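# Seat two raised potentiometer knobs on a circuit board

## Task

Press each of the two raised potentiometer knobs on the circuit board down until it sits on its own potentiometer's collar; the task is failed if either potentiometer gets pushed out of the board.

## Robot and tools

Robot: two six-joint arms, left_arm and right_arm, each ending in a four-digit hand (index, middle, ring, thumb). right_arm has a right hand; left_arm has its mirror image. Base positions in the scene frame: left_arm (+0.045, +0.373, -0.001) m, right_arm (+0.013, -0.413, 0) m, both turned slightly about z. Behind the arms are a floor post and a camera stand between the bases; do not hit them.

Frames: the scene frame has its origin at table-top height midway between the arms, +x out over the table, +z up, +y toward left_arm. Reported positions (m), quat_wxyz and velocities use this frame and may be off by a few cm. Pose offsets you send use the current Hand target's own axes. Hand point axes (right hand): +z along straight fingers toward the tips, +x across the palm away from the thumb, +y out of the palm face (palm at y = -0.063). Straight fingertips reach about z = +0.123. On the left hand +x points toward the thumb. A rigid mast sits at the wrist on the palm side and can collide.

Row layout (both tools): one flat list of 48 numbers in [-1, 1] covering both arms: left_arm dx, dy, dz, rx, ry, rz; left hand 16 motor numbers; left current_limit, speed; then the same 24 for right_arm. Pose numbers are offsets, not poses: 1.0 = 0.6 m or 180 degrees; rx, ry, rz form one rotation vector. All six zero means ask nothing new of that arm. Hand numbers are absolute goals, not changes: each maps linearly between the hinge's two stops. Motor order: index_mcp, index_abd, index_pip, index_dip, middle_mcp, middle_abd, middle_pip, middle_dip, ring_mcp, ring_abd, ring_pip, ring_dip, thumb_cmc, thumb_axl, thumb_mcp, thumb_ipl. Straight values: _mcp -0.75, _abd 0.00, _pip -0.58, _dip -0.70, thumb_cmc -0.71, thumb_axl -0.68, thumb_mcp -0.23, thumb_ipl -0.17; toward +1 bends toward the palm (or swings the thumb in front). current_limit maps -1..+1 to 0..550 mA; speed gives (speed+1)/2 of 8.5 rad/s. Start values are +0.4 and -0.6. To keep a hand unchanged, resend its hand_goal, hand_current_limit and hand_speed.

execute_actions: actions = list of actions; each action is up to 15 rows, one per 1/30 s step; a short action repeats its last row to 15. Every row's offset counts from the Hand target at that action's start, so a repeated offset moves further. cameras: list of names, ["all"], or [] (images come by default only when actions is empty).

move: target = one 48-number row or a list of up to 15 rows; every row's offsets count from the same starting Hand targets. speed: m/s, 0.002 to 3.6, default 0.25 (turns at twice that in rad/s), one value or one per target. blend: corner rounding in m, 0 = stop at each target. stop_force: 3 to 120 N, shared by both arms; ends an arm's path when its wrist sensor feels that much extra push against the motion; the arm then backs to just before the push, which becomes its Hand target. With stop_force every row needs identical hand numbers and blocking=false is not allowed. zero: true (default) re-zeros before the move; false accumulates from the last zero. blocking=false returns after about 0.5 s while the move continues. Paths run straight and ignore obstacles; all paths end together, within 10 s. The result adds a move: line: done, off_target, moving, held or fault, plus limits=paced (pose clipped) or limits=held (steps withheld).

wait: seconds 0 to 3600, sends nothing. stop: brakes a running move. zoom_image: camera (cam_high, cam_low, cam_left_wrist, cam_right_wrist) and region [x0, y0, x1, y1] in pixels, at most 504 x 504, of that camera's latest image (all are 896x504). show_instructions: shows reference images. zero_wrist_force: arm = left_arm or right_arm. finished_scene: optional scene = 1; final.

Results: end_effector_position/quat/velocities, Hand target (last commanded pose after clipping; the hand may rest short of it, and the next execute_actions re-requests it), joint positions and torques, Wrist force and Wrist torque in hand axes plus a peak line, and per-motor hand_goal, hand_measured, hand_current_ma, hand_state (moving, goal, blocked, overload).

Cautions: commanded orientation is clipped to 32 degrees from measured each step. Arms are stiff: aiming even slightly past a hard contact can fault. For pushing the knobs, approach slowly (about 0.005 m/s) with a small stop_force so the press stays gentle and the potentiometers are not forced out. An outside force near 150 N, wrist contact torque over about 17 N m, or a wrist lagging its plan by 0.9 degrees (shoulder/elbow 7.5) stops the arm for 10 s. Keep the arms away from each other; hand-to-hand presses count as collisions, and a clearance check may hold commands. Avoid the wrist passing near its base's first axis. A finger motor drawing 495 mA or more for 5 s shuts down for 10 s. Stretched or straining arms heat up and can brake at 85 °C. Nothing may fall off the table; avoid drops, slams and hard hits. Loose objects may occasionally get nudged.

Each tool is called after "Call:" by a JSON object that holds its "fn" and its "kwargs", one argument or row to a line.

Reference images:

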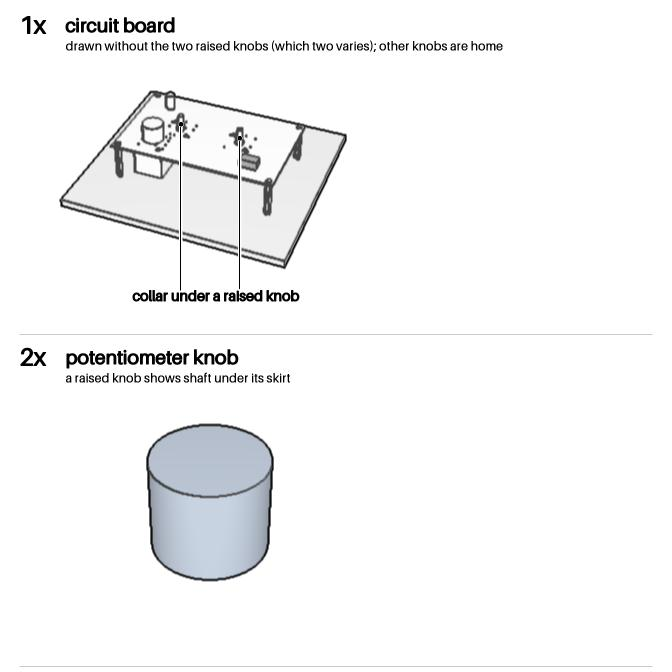

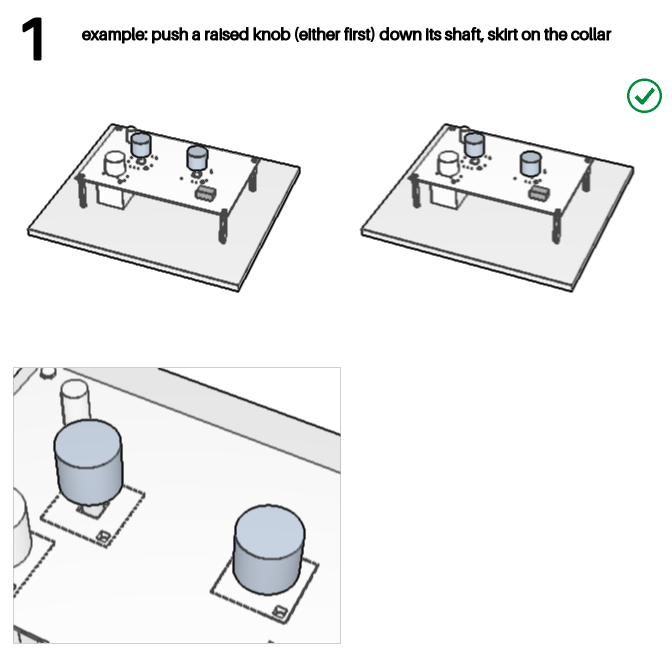

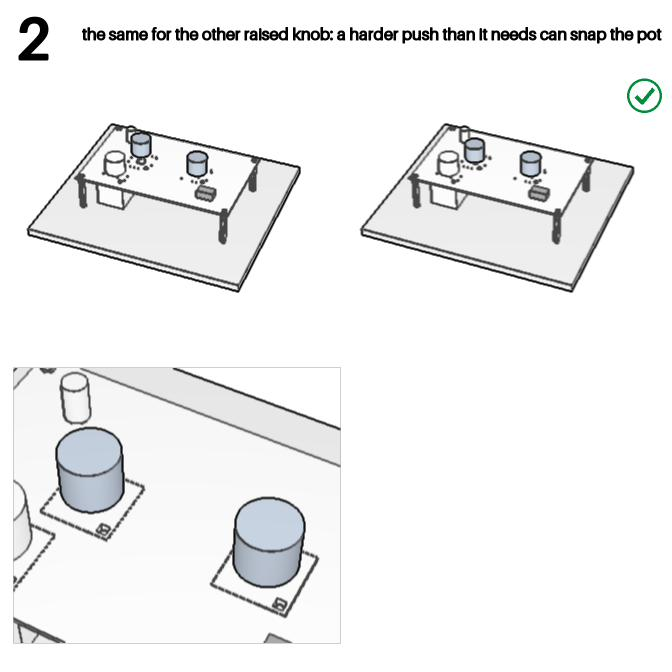

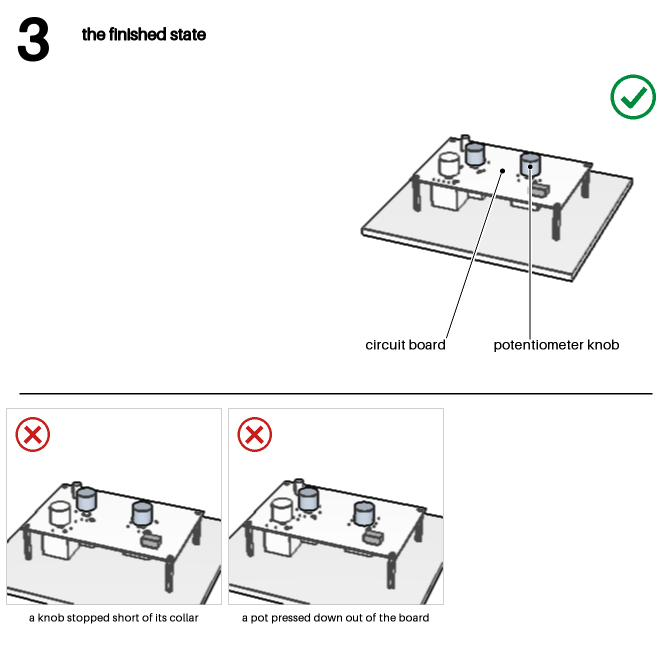

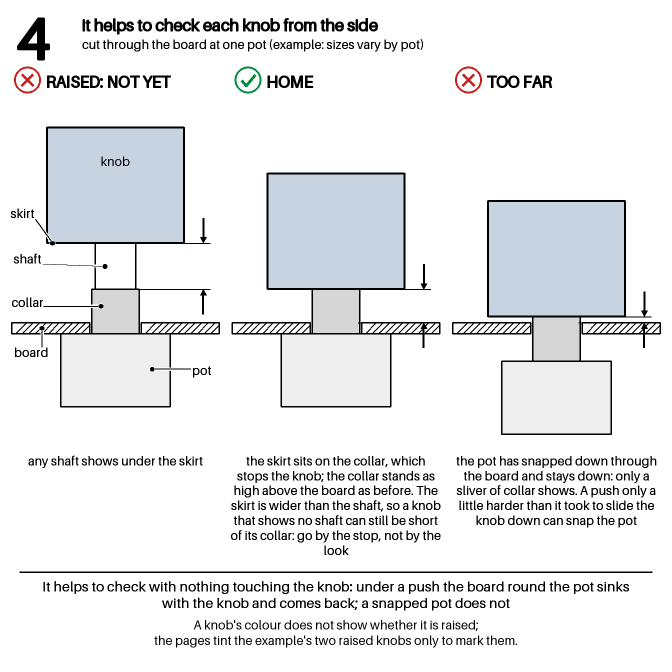

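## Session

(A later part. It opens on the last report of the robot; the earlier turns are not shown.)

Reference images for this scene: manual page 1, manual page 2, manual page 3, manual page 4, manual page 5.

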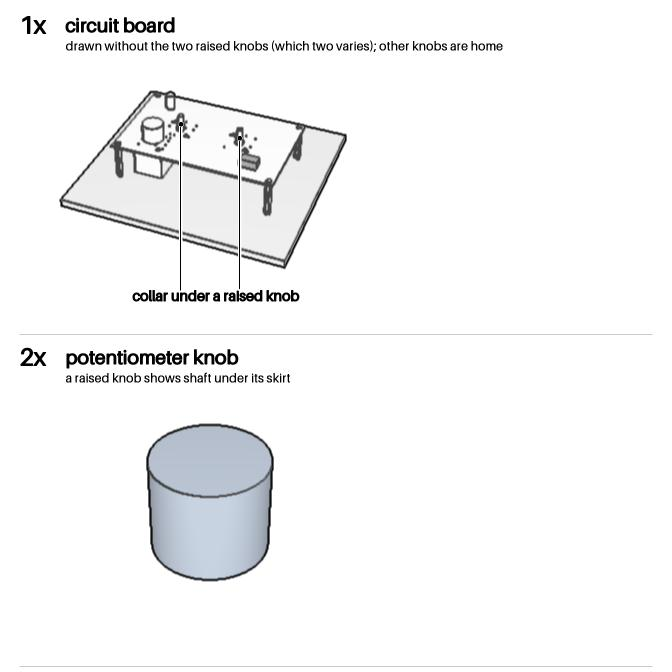

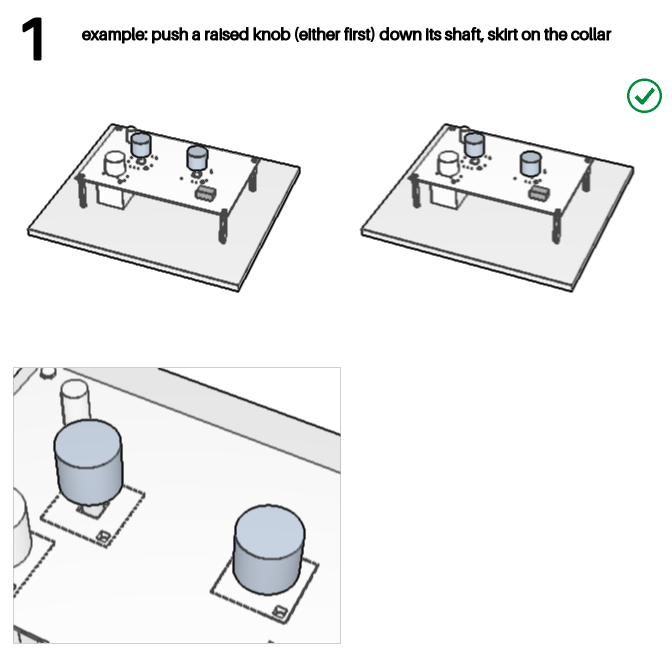

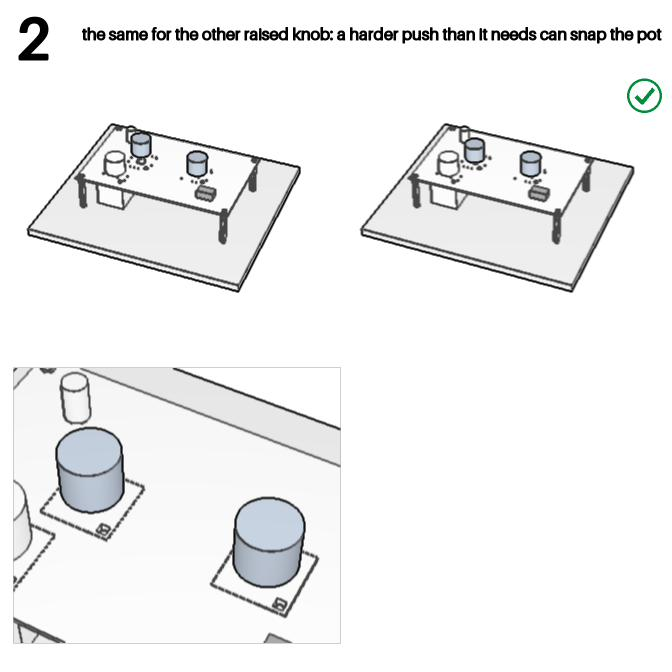

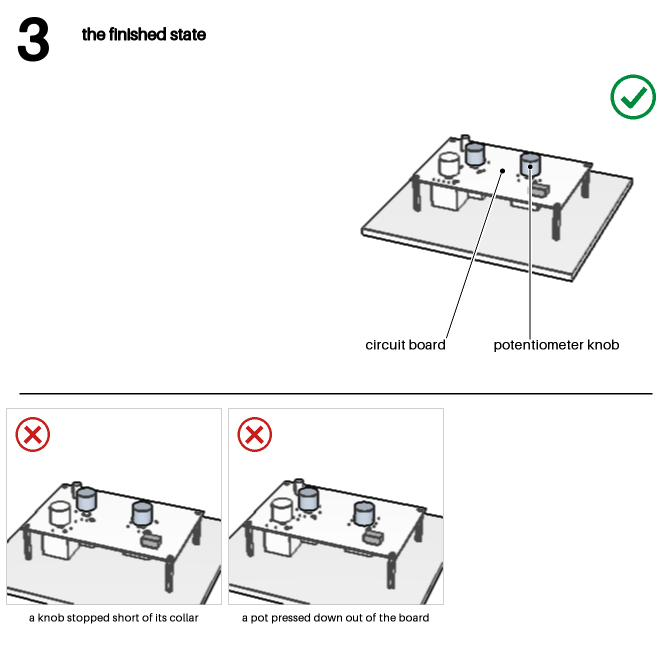

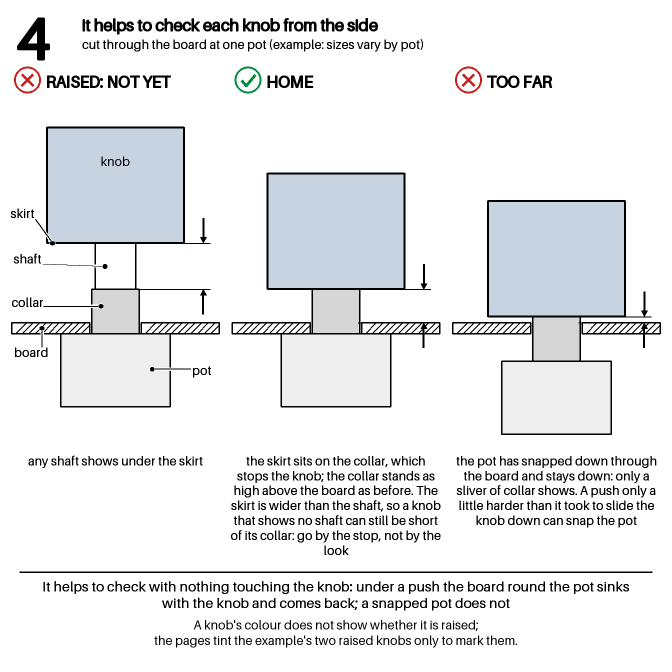

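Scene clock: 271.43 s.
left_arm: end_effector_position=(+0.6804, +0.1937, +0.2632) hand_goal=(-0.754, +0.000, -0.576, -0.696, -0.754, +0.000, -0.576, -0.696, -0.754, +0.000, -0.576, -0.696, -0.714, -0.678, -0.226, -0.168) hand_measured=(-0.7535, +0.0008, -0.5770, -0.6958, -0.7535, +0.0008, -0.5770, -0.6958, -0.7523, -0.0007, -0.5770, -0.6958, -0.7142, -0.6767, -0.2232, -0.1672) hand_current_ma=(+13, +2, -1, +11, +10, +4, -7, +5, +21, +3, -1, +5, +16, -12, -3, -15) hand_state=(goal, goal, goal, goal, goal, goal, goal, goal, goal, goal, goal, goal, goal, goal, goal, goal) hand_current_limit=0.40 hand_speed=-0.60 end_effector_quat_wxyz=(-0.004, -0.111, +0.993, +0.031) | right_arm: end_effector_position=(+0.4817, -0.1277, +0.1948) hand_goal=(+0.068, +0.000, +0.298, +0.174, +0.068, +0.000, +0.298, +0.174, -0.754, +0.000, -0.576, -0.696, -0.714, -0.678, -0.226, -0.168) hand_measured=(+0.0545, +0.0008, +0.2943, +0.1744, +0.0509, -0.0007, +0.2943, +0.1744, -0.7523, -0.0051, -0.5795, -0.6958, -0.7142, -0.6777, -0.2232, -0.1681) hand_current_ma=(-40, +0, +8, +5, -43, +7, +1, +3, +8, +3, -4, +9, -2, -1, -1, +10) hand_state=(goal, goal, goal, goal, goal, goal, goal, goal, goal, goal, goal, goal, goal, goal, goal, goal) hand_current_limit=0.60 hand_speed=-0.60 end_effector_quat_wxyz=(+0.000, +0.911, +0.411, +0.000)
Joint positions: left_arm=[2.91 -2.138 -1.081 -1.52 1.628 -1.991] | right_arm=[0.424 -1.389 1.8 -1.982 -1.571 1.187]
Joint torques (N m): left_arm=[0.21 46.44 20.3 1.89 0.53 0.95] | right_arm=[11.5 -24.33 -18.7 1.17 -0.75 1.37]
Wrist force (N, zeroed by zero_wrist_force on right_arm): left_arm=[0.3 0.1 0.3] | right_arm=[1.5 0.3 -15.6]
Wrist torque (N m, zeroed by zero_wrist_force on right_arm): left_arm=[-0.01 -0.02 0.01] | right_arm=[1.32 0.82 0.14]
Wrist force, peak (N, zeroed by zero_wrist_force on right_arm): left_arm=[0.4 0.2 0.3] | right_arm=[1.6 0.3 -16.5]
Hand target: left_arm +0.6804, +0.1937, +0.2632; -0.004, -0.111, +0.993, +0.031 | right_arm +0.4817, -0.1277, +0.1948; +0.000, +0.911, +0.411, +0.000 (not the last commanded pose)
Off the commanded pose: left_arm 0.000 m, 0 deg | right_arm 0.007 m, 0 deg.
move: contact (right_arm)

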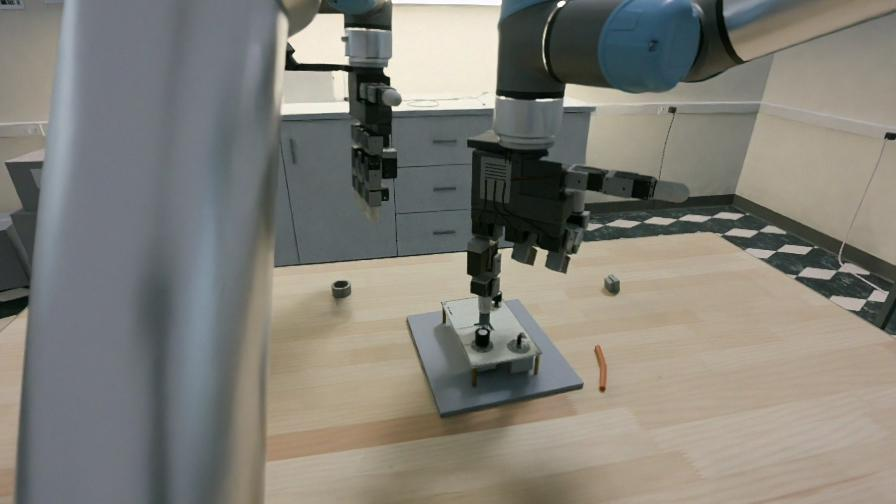

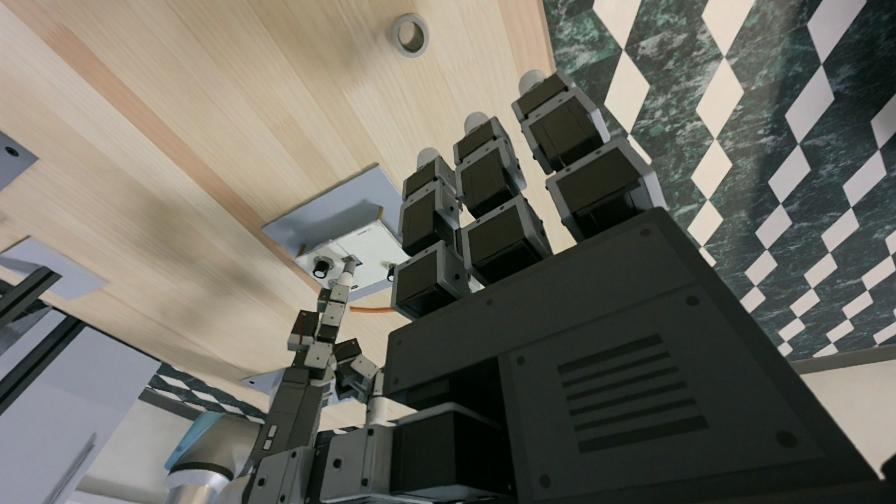

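Call:
{"fn": "move", "kwargs": {
  "target": [0,0,0,0,0,0,-0.754,0,-0.576,-0.696,-0.754,0,-0.576,-0.696,-0.754,0,-0.576,-0.696,-0.714,-0.678,-0.226,-0.168,0.4,-0.6,0,0,0.0133,0,0,0,0.068,0,0.298,0.174,0.068,0,0.298,0.174,-0.754,0,-0.576,-0.696,-0.714,-0.678,-0.226,-0.168,0.6,-0.6],
  "cameras": [],
  "speed": 0.002,
  "stop_force": 18,
  "zero": false
}}

Call:
{"fn": "move", "kwargs": {
  "target": [0,0,0,0,0,0,-0.754,0,-0.576,-0.696,-0.754,0,-0.576,-0.696,-0.754,0,-0.576,-0.696,-0.714,-0.678,-0.226,-0.168,0.4,-0.6,0,0,0.0133,0,0,0,0.068,0,0.298,0.174,0.068,0,0.298,0.174,-0.754,0,-0.576,-0.696,-0.714,-0.678,-0.226,-0.168,0.6,-0.6],
  "cameras": ["cam_low","cam_left_wrist"],
  "speed": 0.002,
  "stop_force": 20,
  "zero": false
}}

Call:
{"fn": "zoom_image", "kwargs": {
  "camera": "cam_low",
  "region": [450, 270, 530, 350]
}}

Call:
{"fn": "zoom_image", "kwargs": {
  "camera": "cam_left_wrist",
  "region": [300, 240, 390, 320]
}}

Scene clock: 280.03 s.
left_arm: end_effector_position=(+0.6804, +0.1937, +0.2632) hand_goal=(-0.754, +0.000, -0.576, -0.696, -0.754, +0.000, -0.576, -0.696, -0.754, +0.000, -0.576, -0.696, -0.714, -0.678, -0.226, -0.168) hand_measured=(-0.7535, +0.0008, -0.5770, -0.6971, -0.7523, +0.0008, -0.5757, -0.6958, -0.7535, +0.0008, -0.5770, -0.6958, -0.7142, -0.6767, -0.2232, -0.1672) hand_current_ma=(+6, -5, +1, -7, -1, +10, -18, +2, +1, +3, -3, +9, +5, +1, -6, +6) hand_state=(goal, goal, goal, goal, goal, goal, goal, goal, goal, goal, goal, goal, goal, goal, goal, goal) hand_current_limit=0.40 hand_speed=-0.60 end_effector_quat_wxyz=(-0.004, -0.111, +0.993, +0.031) | right_arm: end_effector_position=(+0.4817, -0.1277, +0.1941) hand_goal=(+0.068, +0.000, +0.298, +0.174, +0.068, +0.000, +0.298, +0.174, -0.754, +0.000, -0.576, -0.696, -0.714, -0.678, -0.226, -0.168) hand_measured=(+0.0545, -0.0007, +0.2943, +0.1744, +0.0509, -0.0007, +0.2943, +0.1744, -0.7535, -0.0051, -0.5795, -0.6958, -0.7142, -0.6777, -0.2242, -0.1672) hand_current_ma=(-36, -2, +2, +8, -42, +4, +4, +1, +3, +5, -4, +8, -1, -3, +6, +10) hand_state=(goal, goal, goal, goal, goal, goal, goal, goal, goal, goal, goal, goal, goal, goal, goal, goal) hand_current_limit=0.60 hand_speed=-0.60 end_effector_quat_wxyz=(+0.000, +0.911, +0.411, +0.000)
Joint positions: left_arm=[2.91 -2.138 -1.081 -1.52 1.628 -1.991] | right_arm=[0.424 -1.389 1.801 -1.983 -1.571 1.187]
Joint torques (N m): left_arm=[-1.07 45.54 20.34 1.92 0.44 0.81] | right_arm=[11.29 -23.1 -17.4 1.22 -0.7 1.25]
Wrist force (N, zeroed by zero_wrist_force on right_arm): left_arm=[0.2 0.4 0.6] | right_arm=[1.4 0.4 -17.7]
Wrist torque (N m, zeroed by zero_wrist_force on right_arm): left_arm=[0.00 -0.01 0.00] | right_arm=[1.49 0.97 0.13]
Wrist force, peak (N, zeroed by zero_wrist_force on right_arm): left_arm=[0.2 0.2 0.8] | right_arm=[1.8 0.4 -18.7]
Hand target: left_arm +0.6804, +0.1937, +0.2632; -0.004, -0.111, +0.993, +0.031 | right_arm +0.4817, -0.1277, +0.1942; +0.000, +0.911, +0.411, +0.000 (not the last commanded pose)
Off the commanded pose: left_arm 0.000 m, 0 deg | right_arm 0.007 m, 0 deg.
move: contact (right_arm)

Scene clock: 281.40 s.
left_arm: end_effector_position=(+0.6804, +0.1937, +0.2632) hand_goal=(-0.754, +0.000, -0.576, -0.696, -0.754, +0.000, -0.576, -0.696, -0.754, +0.000, -0.576, -0.696, -0.714, -0.678, -0.226, -0.168) hand_measured=(-0.7535, +0.0008, -0.5770, -0.6958, -0.7523, -0.0007, -0.5770, -0.6958, -0.7535, +0.0008, -0.5770, -0.6958, -0.7142, -0.6777, -0.2232, -0.1681) hand_current_ma=(-1, +3, -1, +3, +3, +9, -3, +7, +16, +12, -16, +3, -1, -4, -2, -13) hand_state=(goal, goal, goal, goal, goal, goal, goal, goal, goal, goal, goal, goal, goal, goal, goal, goal) hand_current_limit=0.40 hand_speed=-0.60 end_effector_quat_wxyz=(-0.004, -0.111, +0.993, +0.031) | right_arm: end_effector_position=(+0.4817, -0.1277, +0.1928) hand_goal=(+0.068, +0.000, +0.298, +0.174, +0.068, +0.000, +0.298, +0.174, -0.754, +0.000, -0.576, -0.696, -0.714, -0.678, -0.226, -0.168) hand_measured=(+0.0533, -0.0007, +0.2943, +0.1744, +0.0509, -0.0007, +0.2943, +0.1744, -0.7535, -0.0241, -0.5808, -0.7047, -0.7142, -0.6777, -0.2232, -0.1681) hand_current_ma=(-39, -1, -4, +5, -41, +3, -1, -2, -1, -32, -10, -8, -1, -3, +0, +11) hand_state=(goal, goal, goal, goal, goal, goal, goal, goal, goal, blocked, goal, goal, goal, goal, goal, goal) hand_current_limit=0.60 hand_speed=-0.60 end_effector_quat_wxyz=(+0.000, +0.911, +0.411, +0.000)
Joint positions: left_arm=[2.91 -2.138 -1.081 -1.52 1.628 -1.991] | right_arm=[0.424 -1.388 1.803 -1.987 -1.571 1.187]
Joint torques (N m): left_arm=[-0.53 46.61 19.81 1.67 0.35 0.86] | right_arm=[11.02 -18.38 -16.15 1.23 -0.69 1.28]
Wrist force (N, zeroed by zero_wrist_force on right_arm): left_arm=[0.0 0.3 0.3] | right_arm=[0.8 0.2 -19.4]
Wrist torque (N m, zeroed by zero_wrist_force on right_arm): left_arm=[0.01 0.00 -0.01] | right_arm=[1.63 1.02 0.08]
Wrist force, peak (N, zeroed by zero_wrist_force on right_arm): left_arm=[0.4 0.3 0.5] | right_arm=[1.1 0.3 -20.2]
Hand target: left_arm +0.6804, +0.1937, +0.2632; -0.004, -0.111, +0.993, +0.031 | right_arm +0.4817, -0.1277, +0.1929; +0.000, +0.911, +0.411, +0.000 (not the last commanded pose)
Off the commanded pose: left_arm 0.000 m, 0 deg | right_arm 0.007 m, 0 deg.
move: contact (right_arm)

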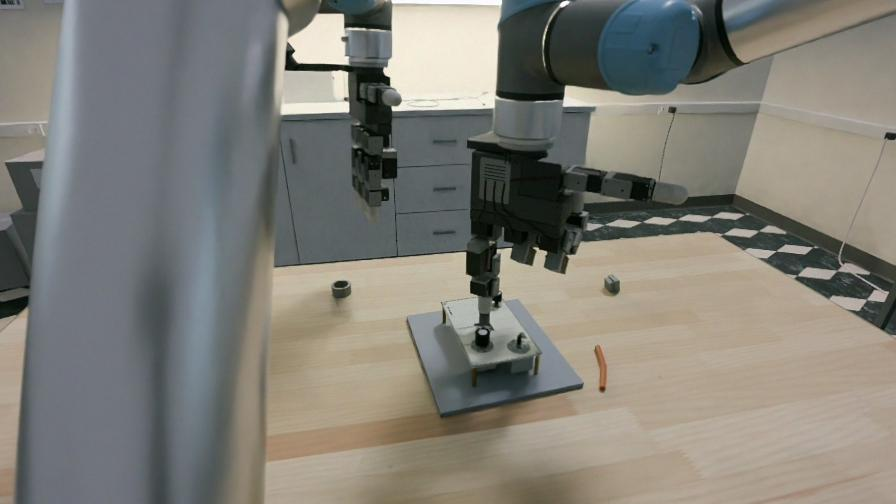

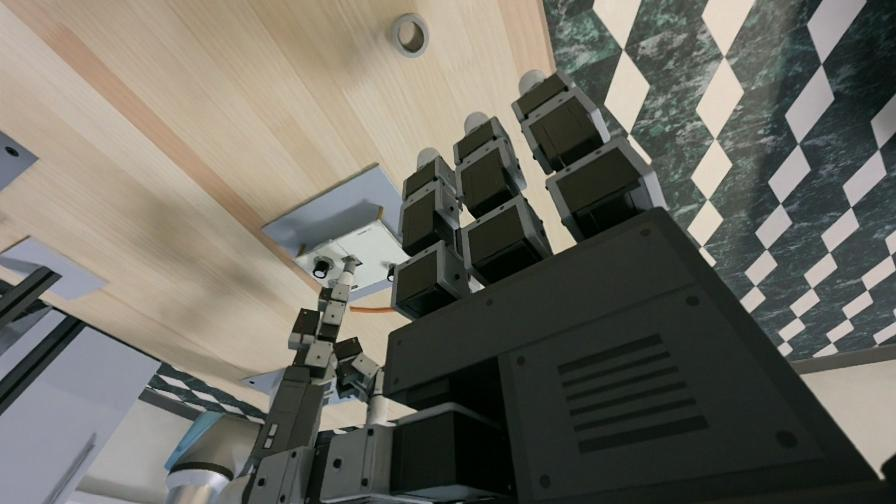

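Scaled by 6.300 from the camera's image (finer frame: 1280x720).

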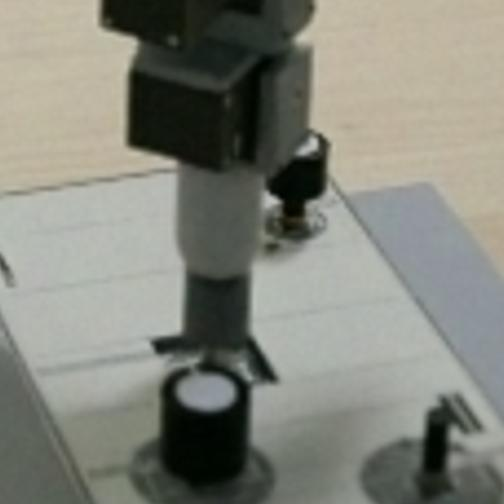

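Scaled by 5.600 from the camera's image (finer frame: 1280x720).

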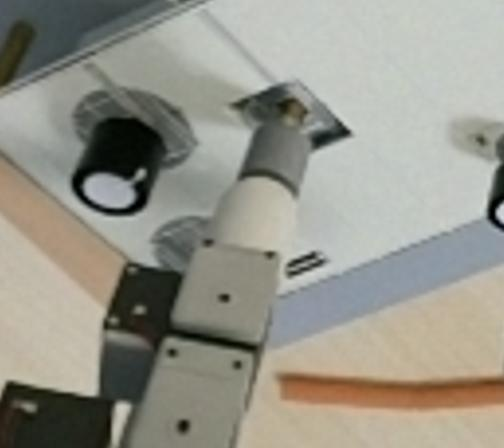

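Call:
{"fn": "wait", "kwargs": {
  "seconds": 0.1,
  "cameras": ["cam_right_wrist", "cam_low"]
}}

Call:
{"fn": "zoom_image", "kwargs": {
  "camera": "cam_right_wrist",
  "region": [300, 0, 390, 90]
}}

Call:
{"fn": "zoom_image", "kwargs": {
  "camera": "cam_low",
  "region": [465, 290, 505, 340]
}}

Scene clock: 291.97 s.
left_arm: end_effector_position=(+0.6804, +0.1937, +0.2632) hand_goal=(-0.754, +0.000, -0.576, -0.696, -0.754, +0.000, -0.576, -0.696, -0.754, +0.000, -0.576, -0.696, -0.714, -0.678, -0.226, -0.168) hand_measured=(-0.7523, -0.0007, -0.5770, -0.6958, -0.7535, +0.0008, -0.5770, -0.6958, -0.7535, -0.0007, -0.5770, -0.6958, -0.7142, -0.6767, -0.2232, -0.1681) hand_current_ma=(+8, -1, -5, +5, -1, +16, -6, +9, +5, +5, -14, +19, +4, -13, +5, -2) hand_state=(goal, goal, goal, goal, goal, goal, goal, goal, goal, goal, goal, goal, goal, goal, goal, goal) hand_current_limit=0.40 hand_speed=-0.60 end_effector_quat_wxyz=(-0.004, -0.111, +0.993, +0.031) | right_arm: end_effector_position=(+0.4817, -0.1277, +0.1929) hand_goal=(+0.068, +0.000, +0.298, +0.174, +0.068, +0.000, +0.298, +0.174, -0.754, +0.000, -0.576, -0.696, -0.714, -0.678, -0.226, -0.168) hand_measured=(+0.0533, +0.0008, +0.2943, +0.1744, +0.0509, -0.0007, +0.2943, +0.1757, -0.7535, -0.0227, -0.5821, -0.7047, -0.7142, -0.6777, -0.2242, -0.1681) hand_current_ma=(-38, +4, +2, +9, -43, +4, +4, +3, -4, -30, -10, -13, -1, -2, +3, +6) hand_state=(goal, goal, goal, goal, goal, goal, goal, goal, goal, blocked, goal, goal, goal, goal, goal, goal) hand_current_limit=0.60 hand_speed=-0.60 end_effector_quat_wxyz=(+0.000, +0.911, +0.411, +0.000)
Joint positions: left_arm=[2.91 -2.138 -1.081 -1.52 1.628 -1.991] | right_arm=[0.424 -1.388 1.803 -1.987 -1.571 1.187]
Joint torques (N m): left_arm=[-1.59 45.74 19.43 1.84 0.43 0.96] | right_arm=[11.21 -27.67 -17.69 1.21 -0.71 1.27]
Wrist force (N, zeroed by zero_wrist_force on right_arm): left_arm=[-0.2 0.1 0.2] | right_arm=[1.0 0.3 -20.2]
Wrist torque (N m, zeroed by zero_wrist_force on right_arm): left_arm=[-0.02 0.03 -0.02] | right_arm=[1.63 1.02 0.08]
Wrist force, peak (N, zeroed by zero_wrist_force on right_arm): left_arm=[0.1 -0.4 0.5] | right_arm=[1.0 0.3 -20.3]
Hand target: left_arm +0.6804, +0.1937, +0.2632; -0.004, -0.111, +0.993, +0.031 | right_arm +0.4817, -0.1277, +0.1929; +0.000, +0.911, +0.411, +0.000 (not the last commanded pose)
Off the commanded pose: left_arm 0.000 m, 0 deg | right_arm 0.007 m, 0 deg.
wait: 0.10 s; at rest from the start
Images, in order (width x height): cam_low 896x504, cam_right_wrist 896x504.

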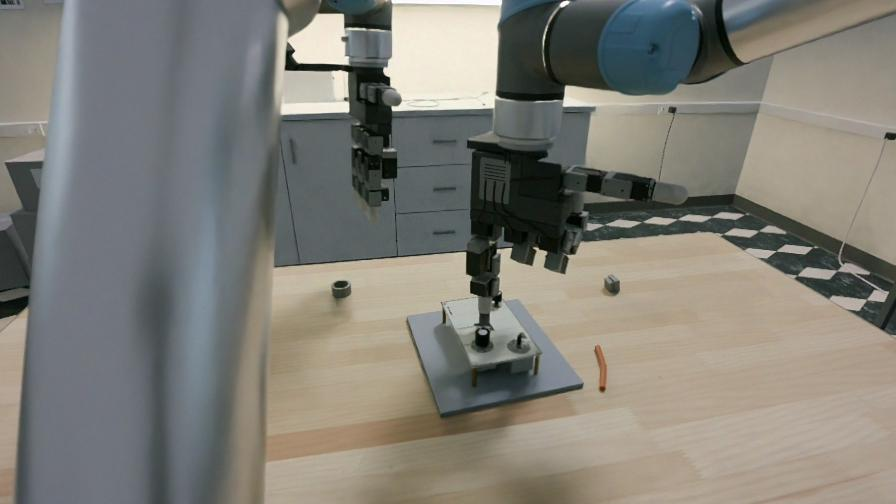

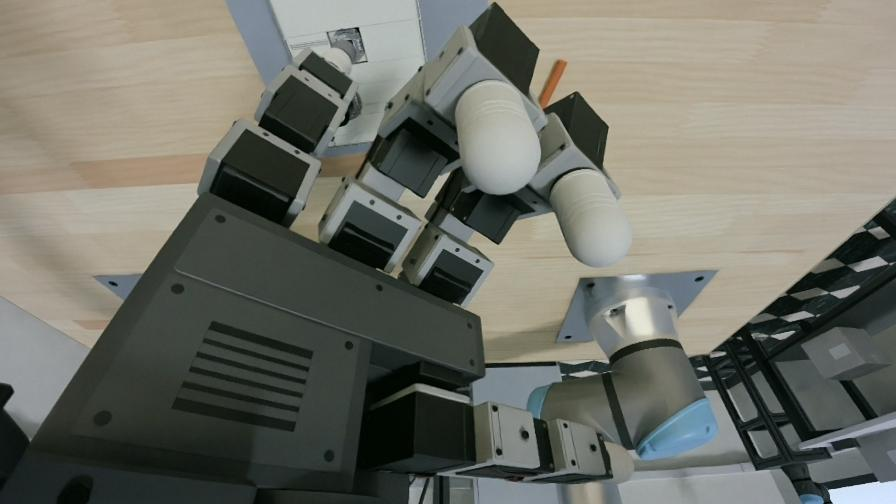

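Scaled by 5.600 from the camera's image (finer frame: 1280x720).

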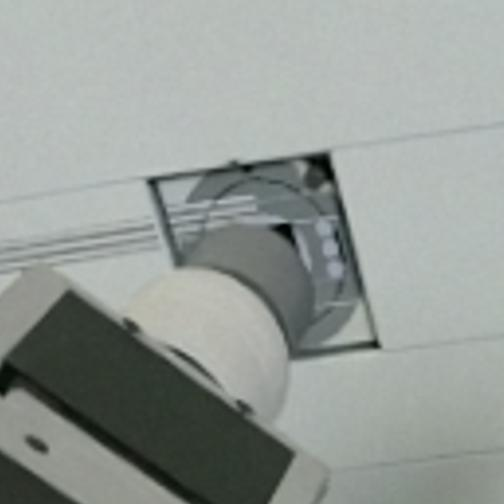

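Scaled by 10.080 from the camera's image (finer frame: 1280x720).

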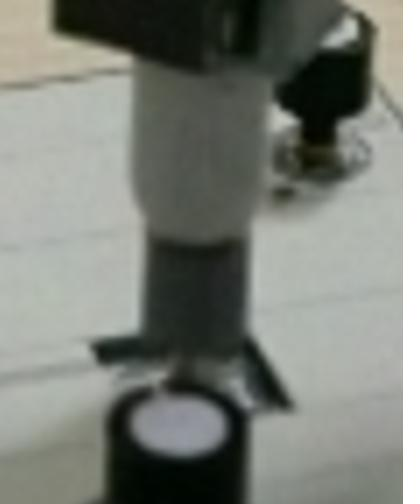

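Call:
{"fn": "move", "kwargs": {
  "target": [0,0,0,0,0,0,-0.754,0,-0.576,-0.696,-0.754,0,-0.576,-0.696,-0.754,0,-0.576,-0.696,-0.714,-0.678,-0.226,-0.168,0.4,-0.6,0,0,0.0133,0,0,0,0.068,0,0.298,0.174,0.068,0,0.298,0.174,-0.754,0,-0.576,-0.696,-0.714,-0.678,-0.226,-0.168,0.6,-0.6],
  "cameras": ["cam_low","cam_left_wrist","cam_right_wrist"],
  "speed": 0.002,
  "stop_force": 21.5,
  "zero": false
}}

Call:
{"fn": "zoom_image", "kwargs": {
  "camera": "cam_low",
  "region": [465, 290, 505, 340]
}}

Call:
{"fn": "zoom_image", "kwargs": {
  "camera": "cam_left_wrist",
  "region": [300, 240, 390, 320]
}}

Call:
{"fn": "zoom_image", "kwargs": {
  "camera": "cam_right_wrist",
  "region": [300, 0, 390, 90]
}}

Scene clock: 320.43 s.
left_arm: end_effector_position=(+0.6804, +0.1937, +0.2632) hand_goal=(-0.754, +0.000, -0.576, -0.696, -0.754, +0.000, -0.576, -0.696, -0.754, +0.000, -0.576, -0.696, -0.714, -0.678, -0.226, -0.168) hand_measured=(-0.7535, +0.0008, -0.5770, -0.6958, -0.7535, +0.0008, -0.5770, -0.6958, -0.7523, +0.0008, -0.5770, -0.6971, -0.7142, -0.6777, -0.2232, -0.1672) hand_current_ma=(+20, -2, +2, -3, +17, +4, -16, -3, +0, +4, -11, +10, +6, -6, -4, +0) hand_state=(goal, goal, goal, goal, goal, goal, goal, goal, goal, goal, goal, goal, goal, goal, goal, goal) hand_current_limit=0.40 hand_speed=-0.60 end_effector_quat_wxyz=(-0.004, -0.111, +0.993, +0.031) | right_arm: end_effector_position=(+0.4817, -0.1277, +0.1912) hand_goal=(+0.068, +0.000, +0.298, +0.174, +0.068, +0.000, +0.298, +0.174, -0.754, +0.000, -0.576, -0.696, -0.714, -0.678, -0.226, -0.168) hand_measured=(+0.0533, -0.0007, +0.2956, +0.1744, +0.0509, -0.0007, +0.2943, +0.1757, -0.7595, -0.0446, -0.5821, -0.7047, -0.7142, -0.6777, -0.2232, -0.1681) hand_current_ma=(-34, +2, +1, +12, -39, +7, -2, +0, -12, -80, -7, -15, +1, -6, +4, +9) hand_state=(goal, goal, goal, goal, goal, goal, goal, goal, goal, blocked, goal, goal, goal, goal, goal, goal) hand_current_limit=0.60 hand_speed=-0.60 end_effector_quat_wxyz=(+0.000, +0.911, +0.411, +0.000)
Joint positions: left_arm=[2.91 -2.138 -1.081 -1.52 1.628 -1.991] | right_arm=[0.424 -1.386 1.806 -1.991 -1.571 1.187]
Joint torques (N m): left_arm=[-1.1 46.44 19.87 1.61 0.45 0.84] | right_arm=[10.8 -16.98 -14.72 1.81 -0.66 1.36]
Wrist force (N, zeroed by zero_wrist_force on right_arm): left_arm=[0.2 0.0 0.2] | right_arm=[0.8 0.2 -21.9]
Wrist torque (N m, zeroed by zero_wrist_force on right_arm): left_arm=[-0.02 -0.02 0.01] | right_arm=[1.78 1.12 0.06]
Wrist force, peak (N, zeroed by zero_wrist_force on right_arm): left_arm=[0.2 0.1 0.7] | right_arm=[0.8 0.2 -21.9]
Hand target: left_arm +0.6804, +0.1937, +0.2632; -0.004, -0.111, +0.993, +0.031 | right_arm +0.4817, -0.1277, +0.1912; +0.000, +0.911, +0.411, +0.000 (not the last commanded pose)
Off the commanded pose: left_arm 0.000 m, 0 deg | right_arm 0.006 m, 0 deg.
move: contact (right_arm)

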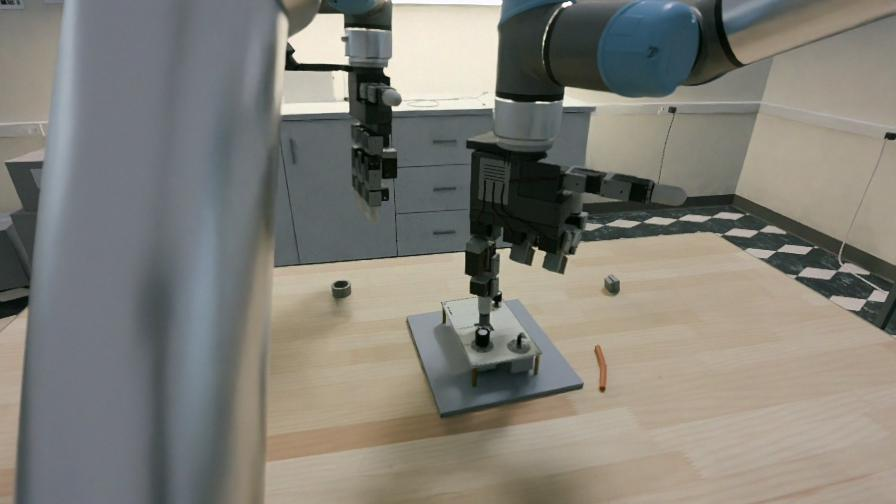

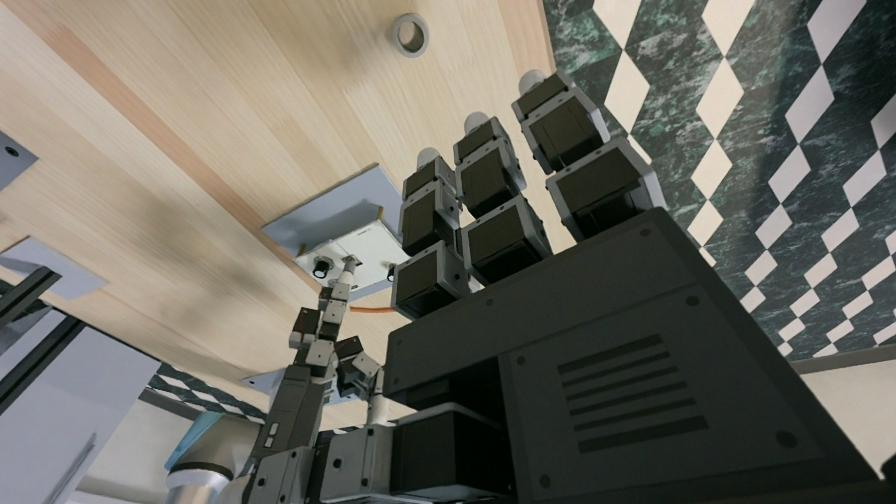

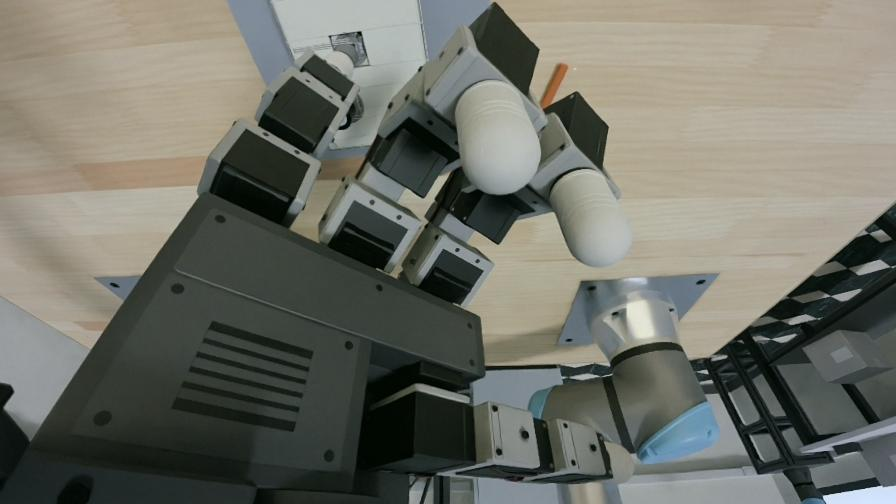

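Scaled by 10.080 from the camera's image (finer frame: 1280x720).

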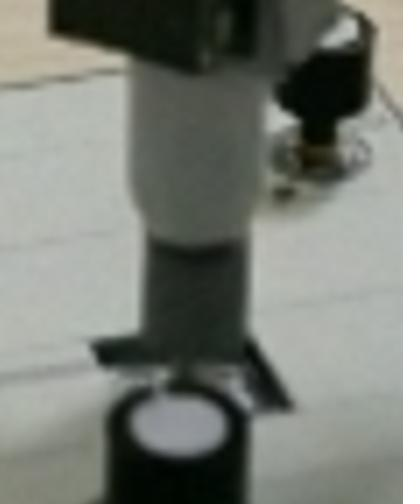

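Scaled by 5.600 from the camera's image (finer frame: 1280x720).

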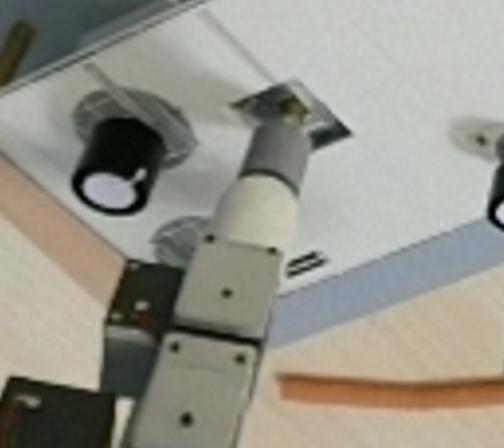

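Scaled by 5.600 from the camera's image (finer frame: 1280x720).

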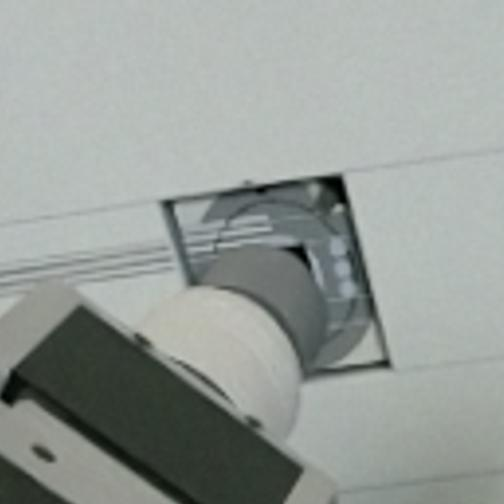

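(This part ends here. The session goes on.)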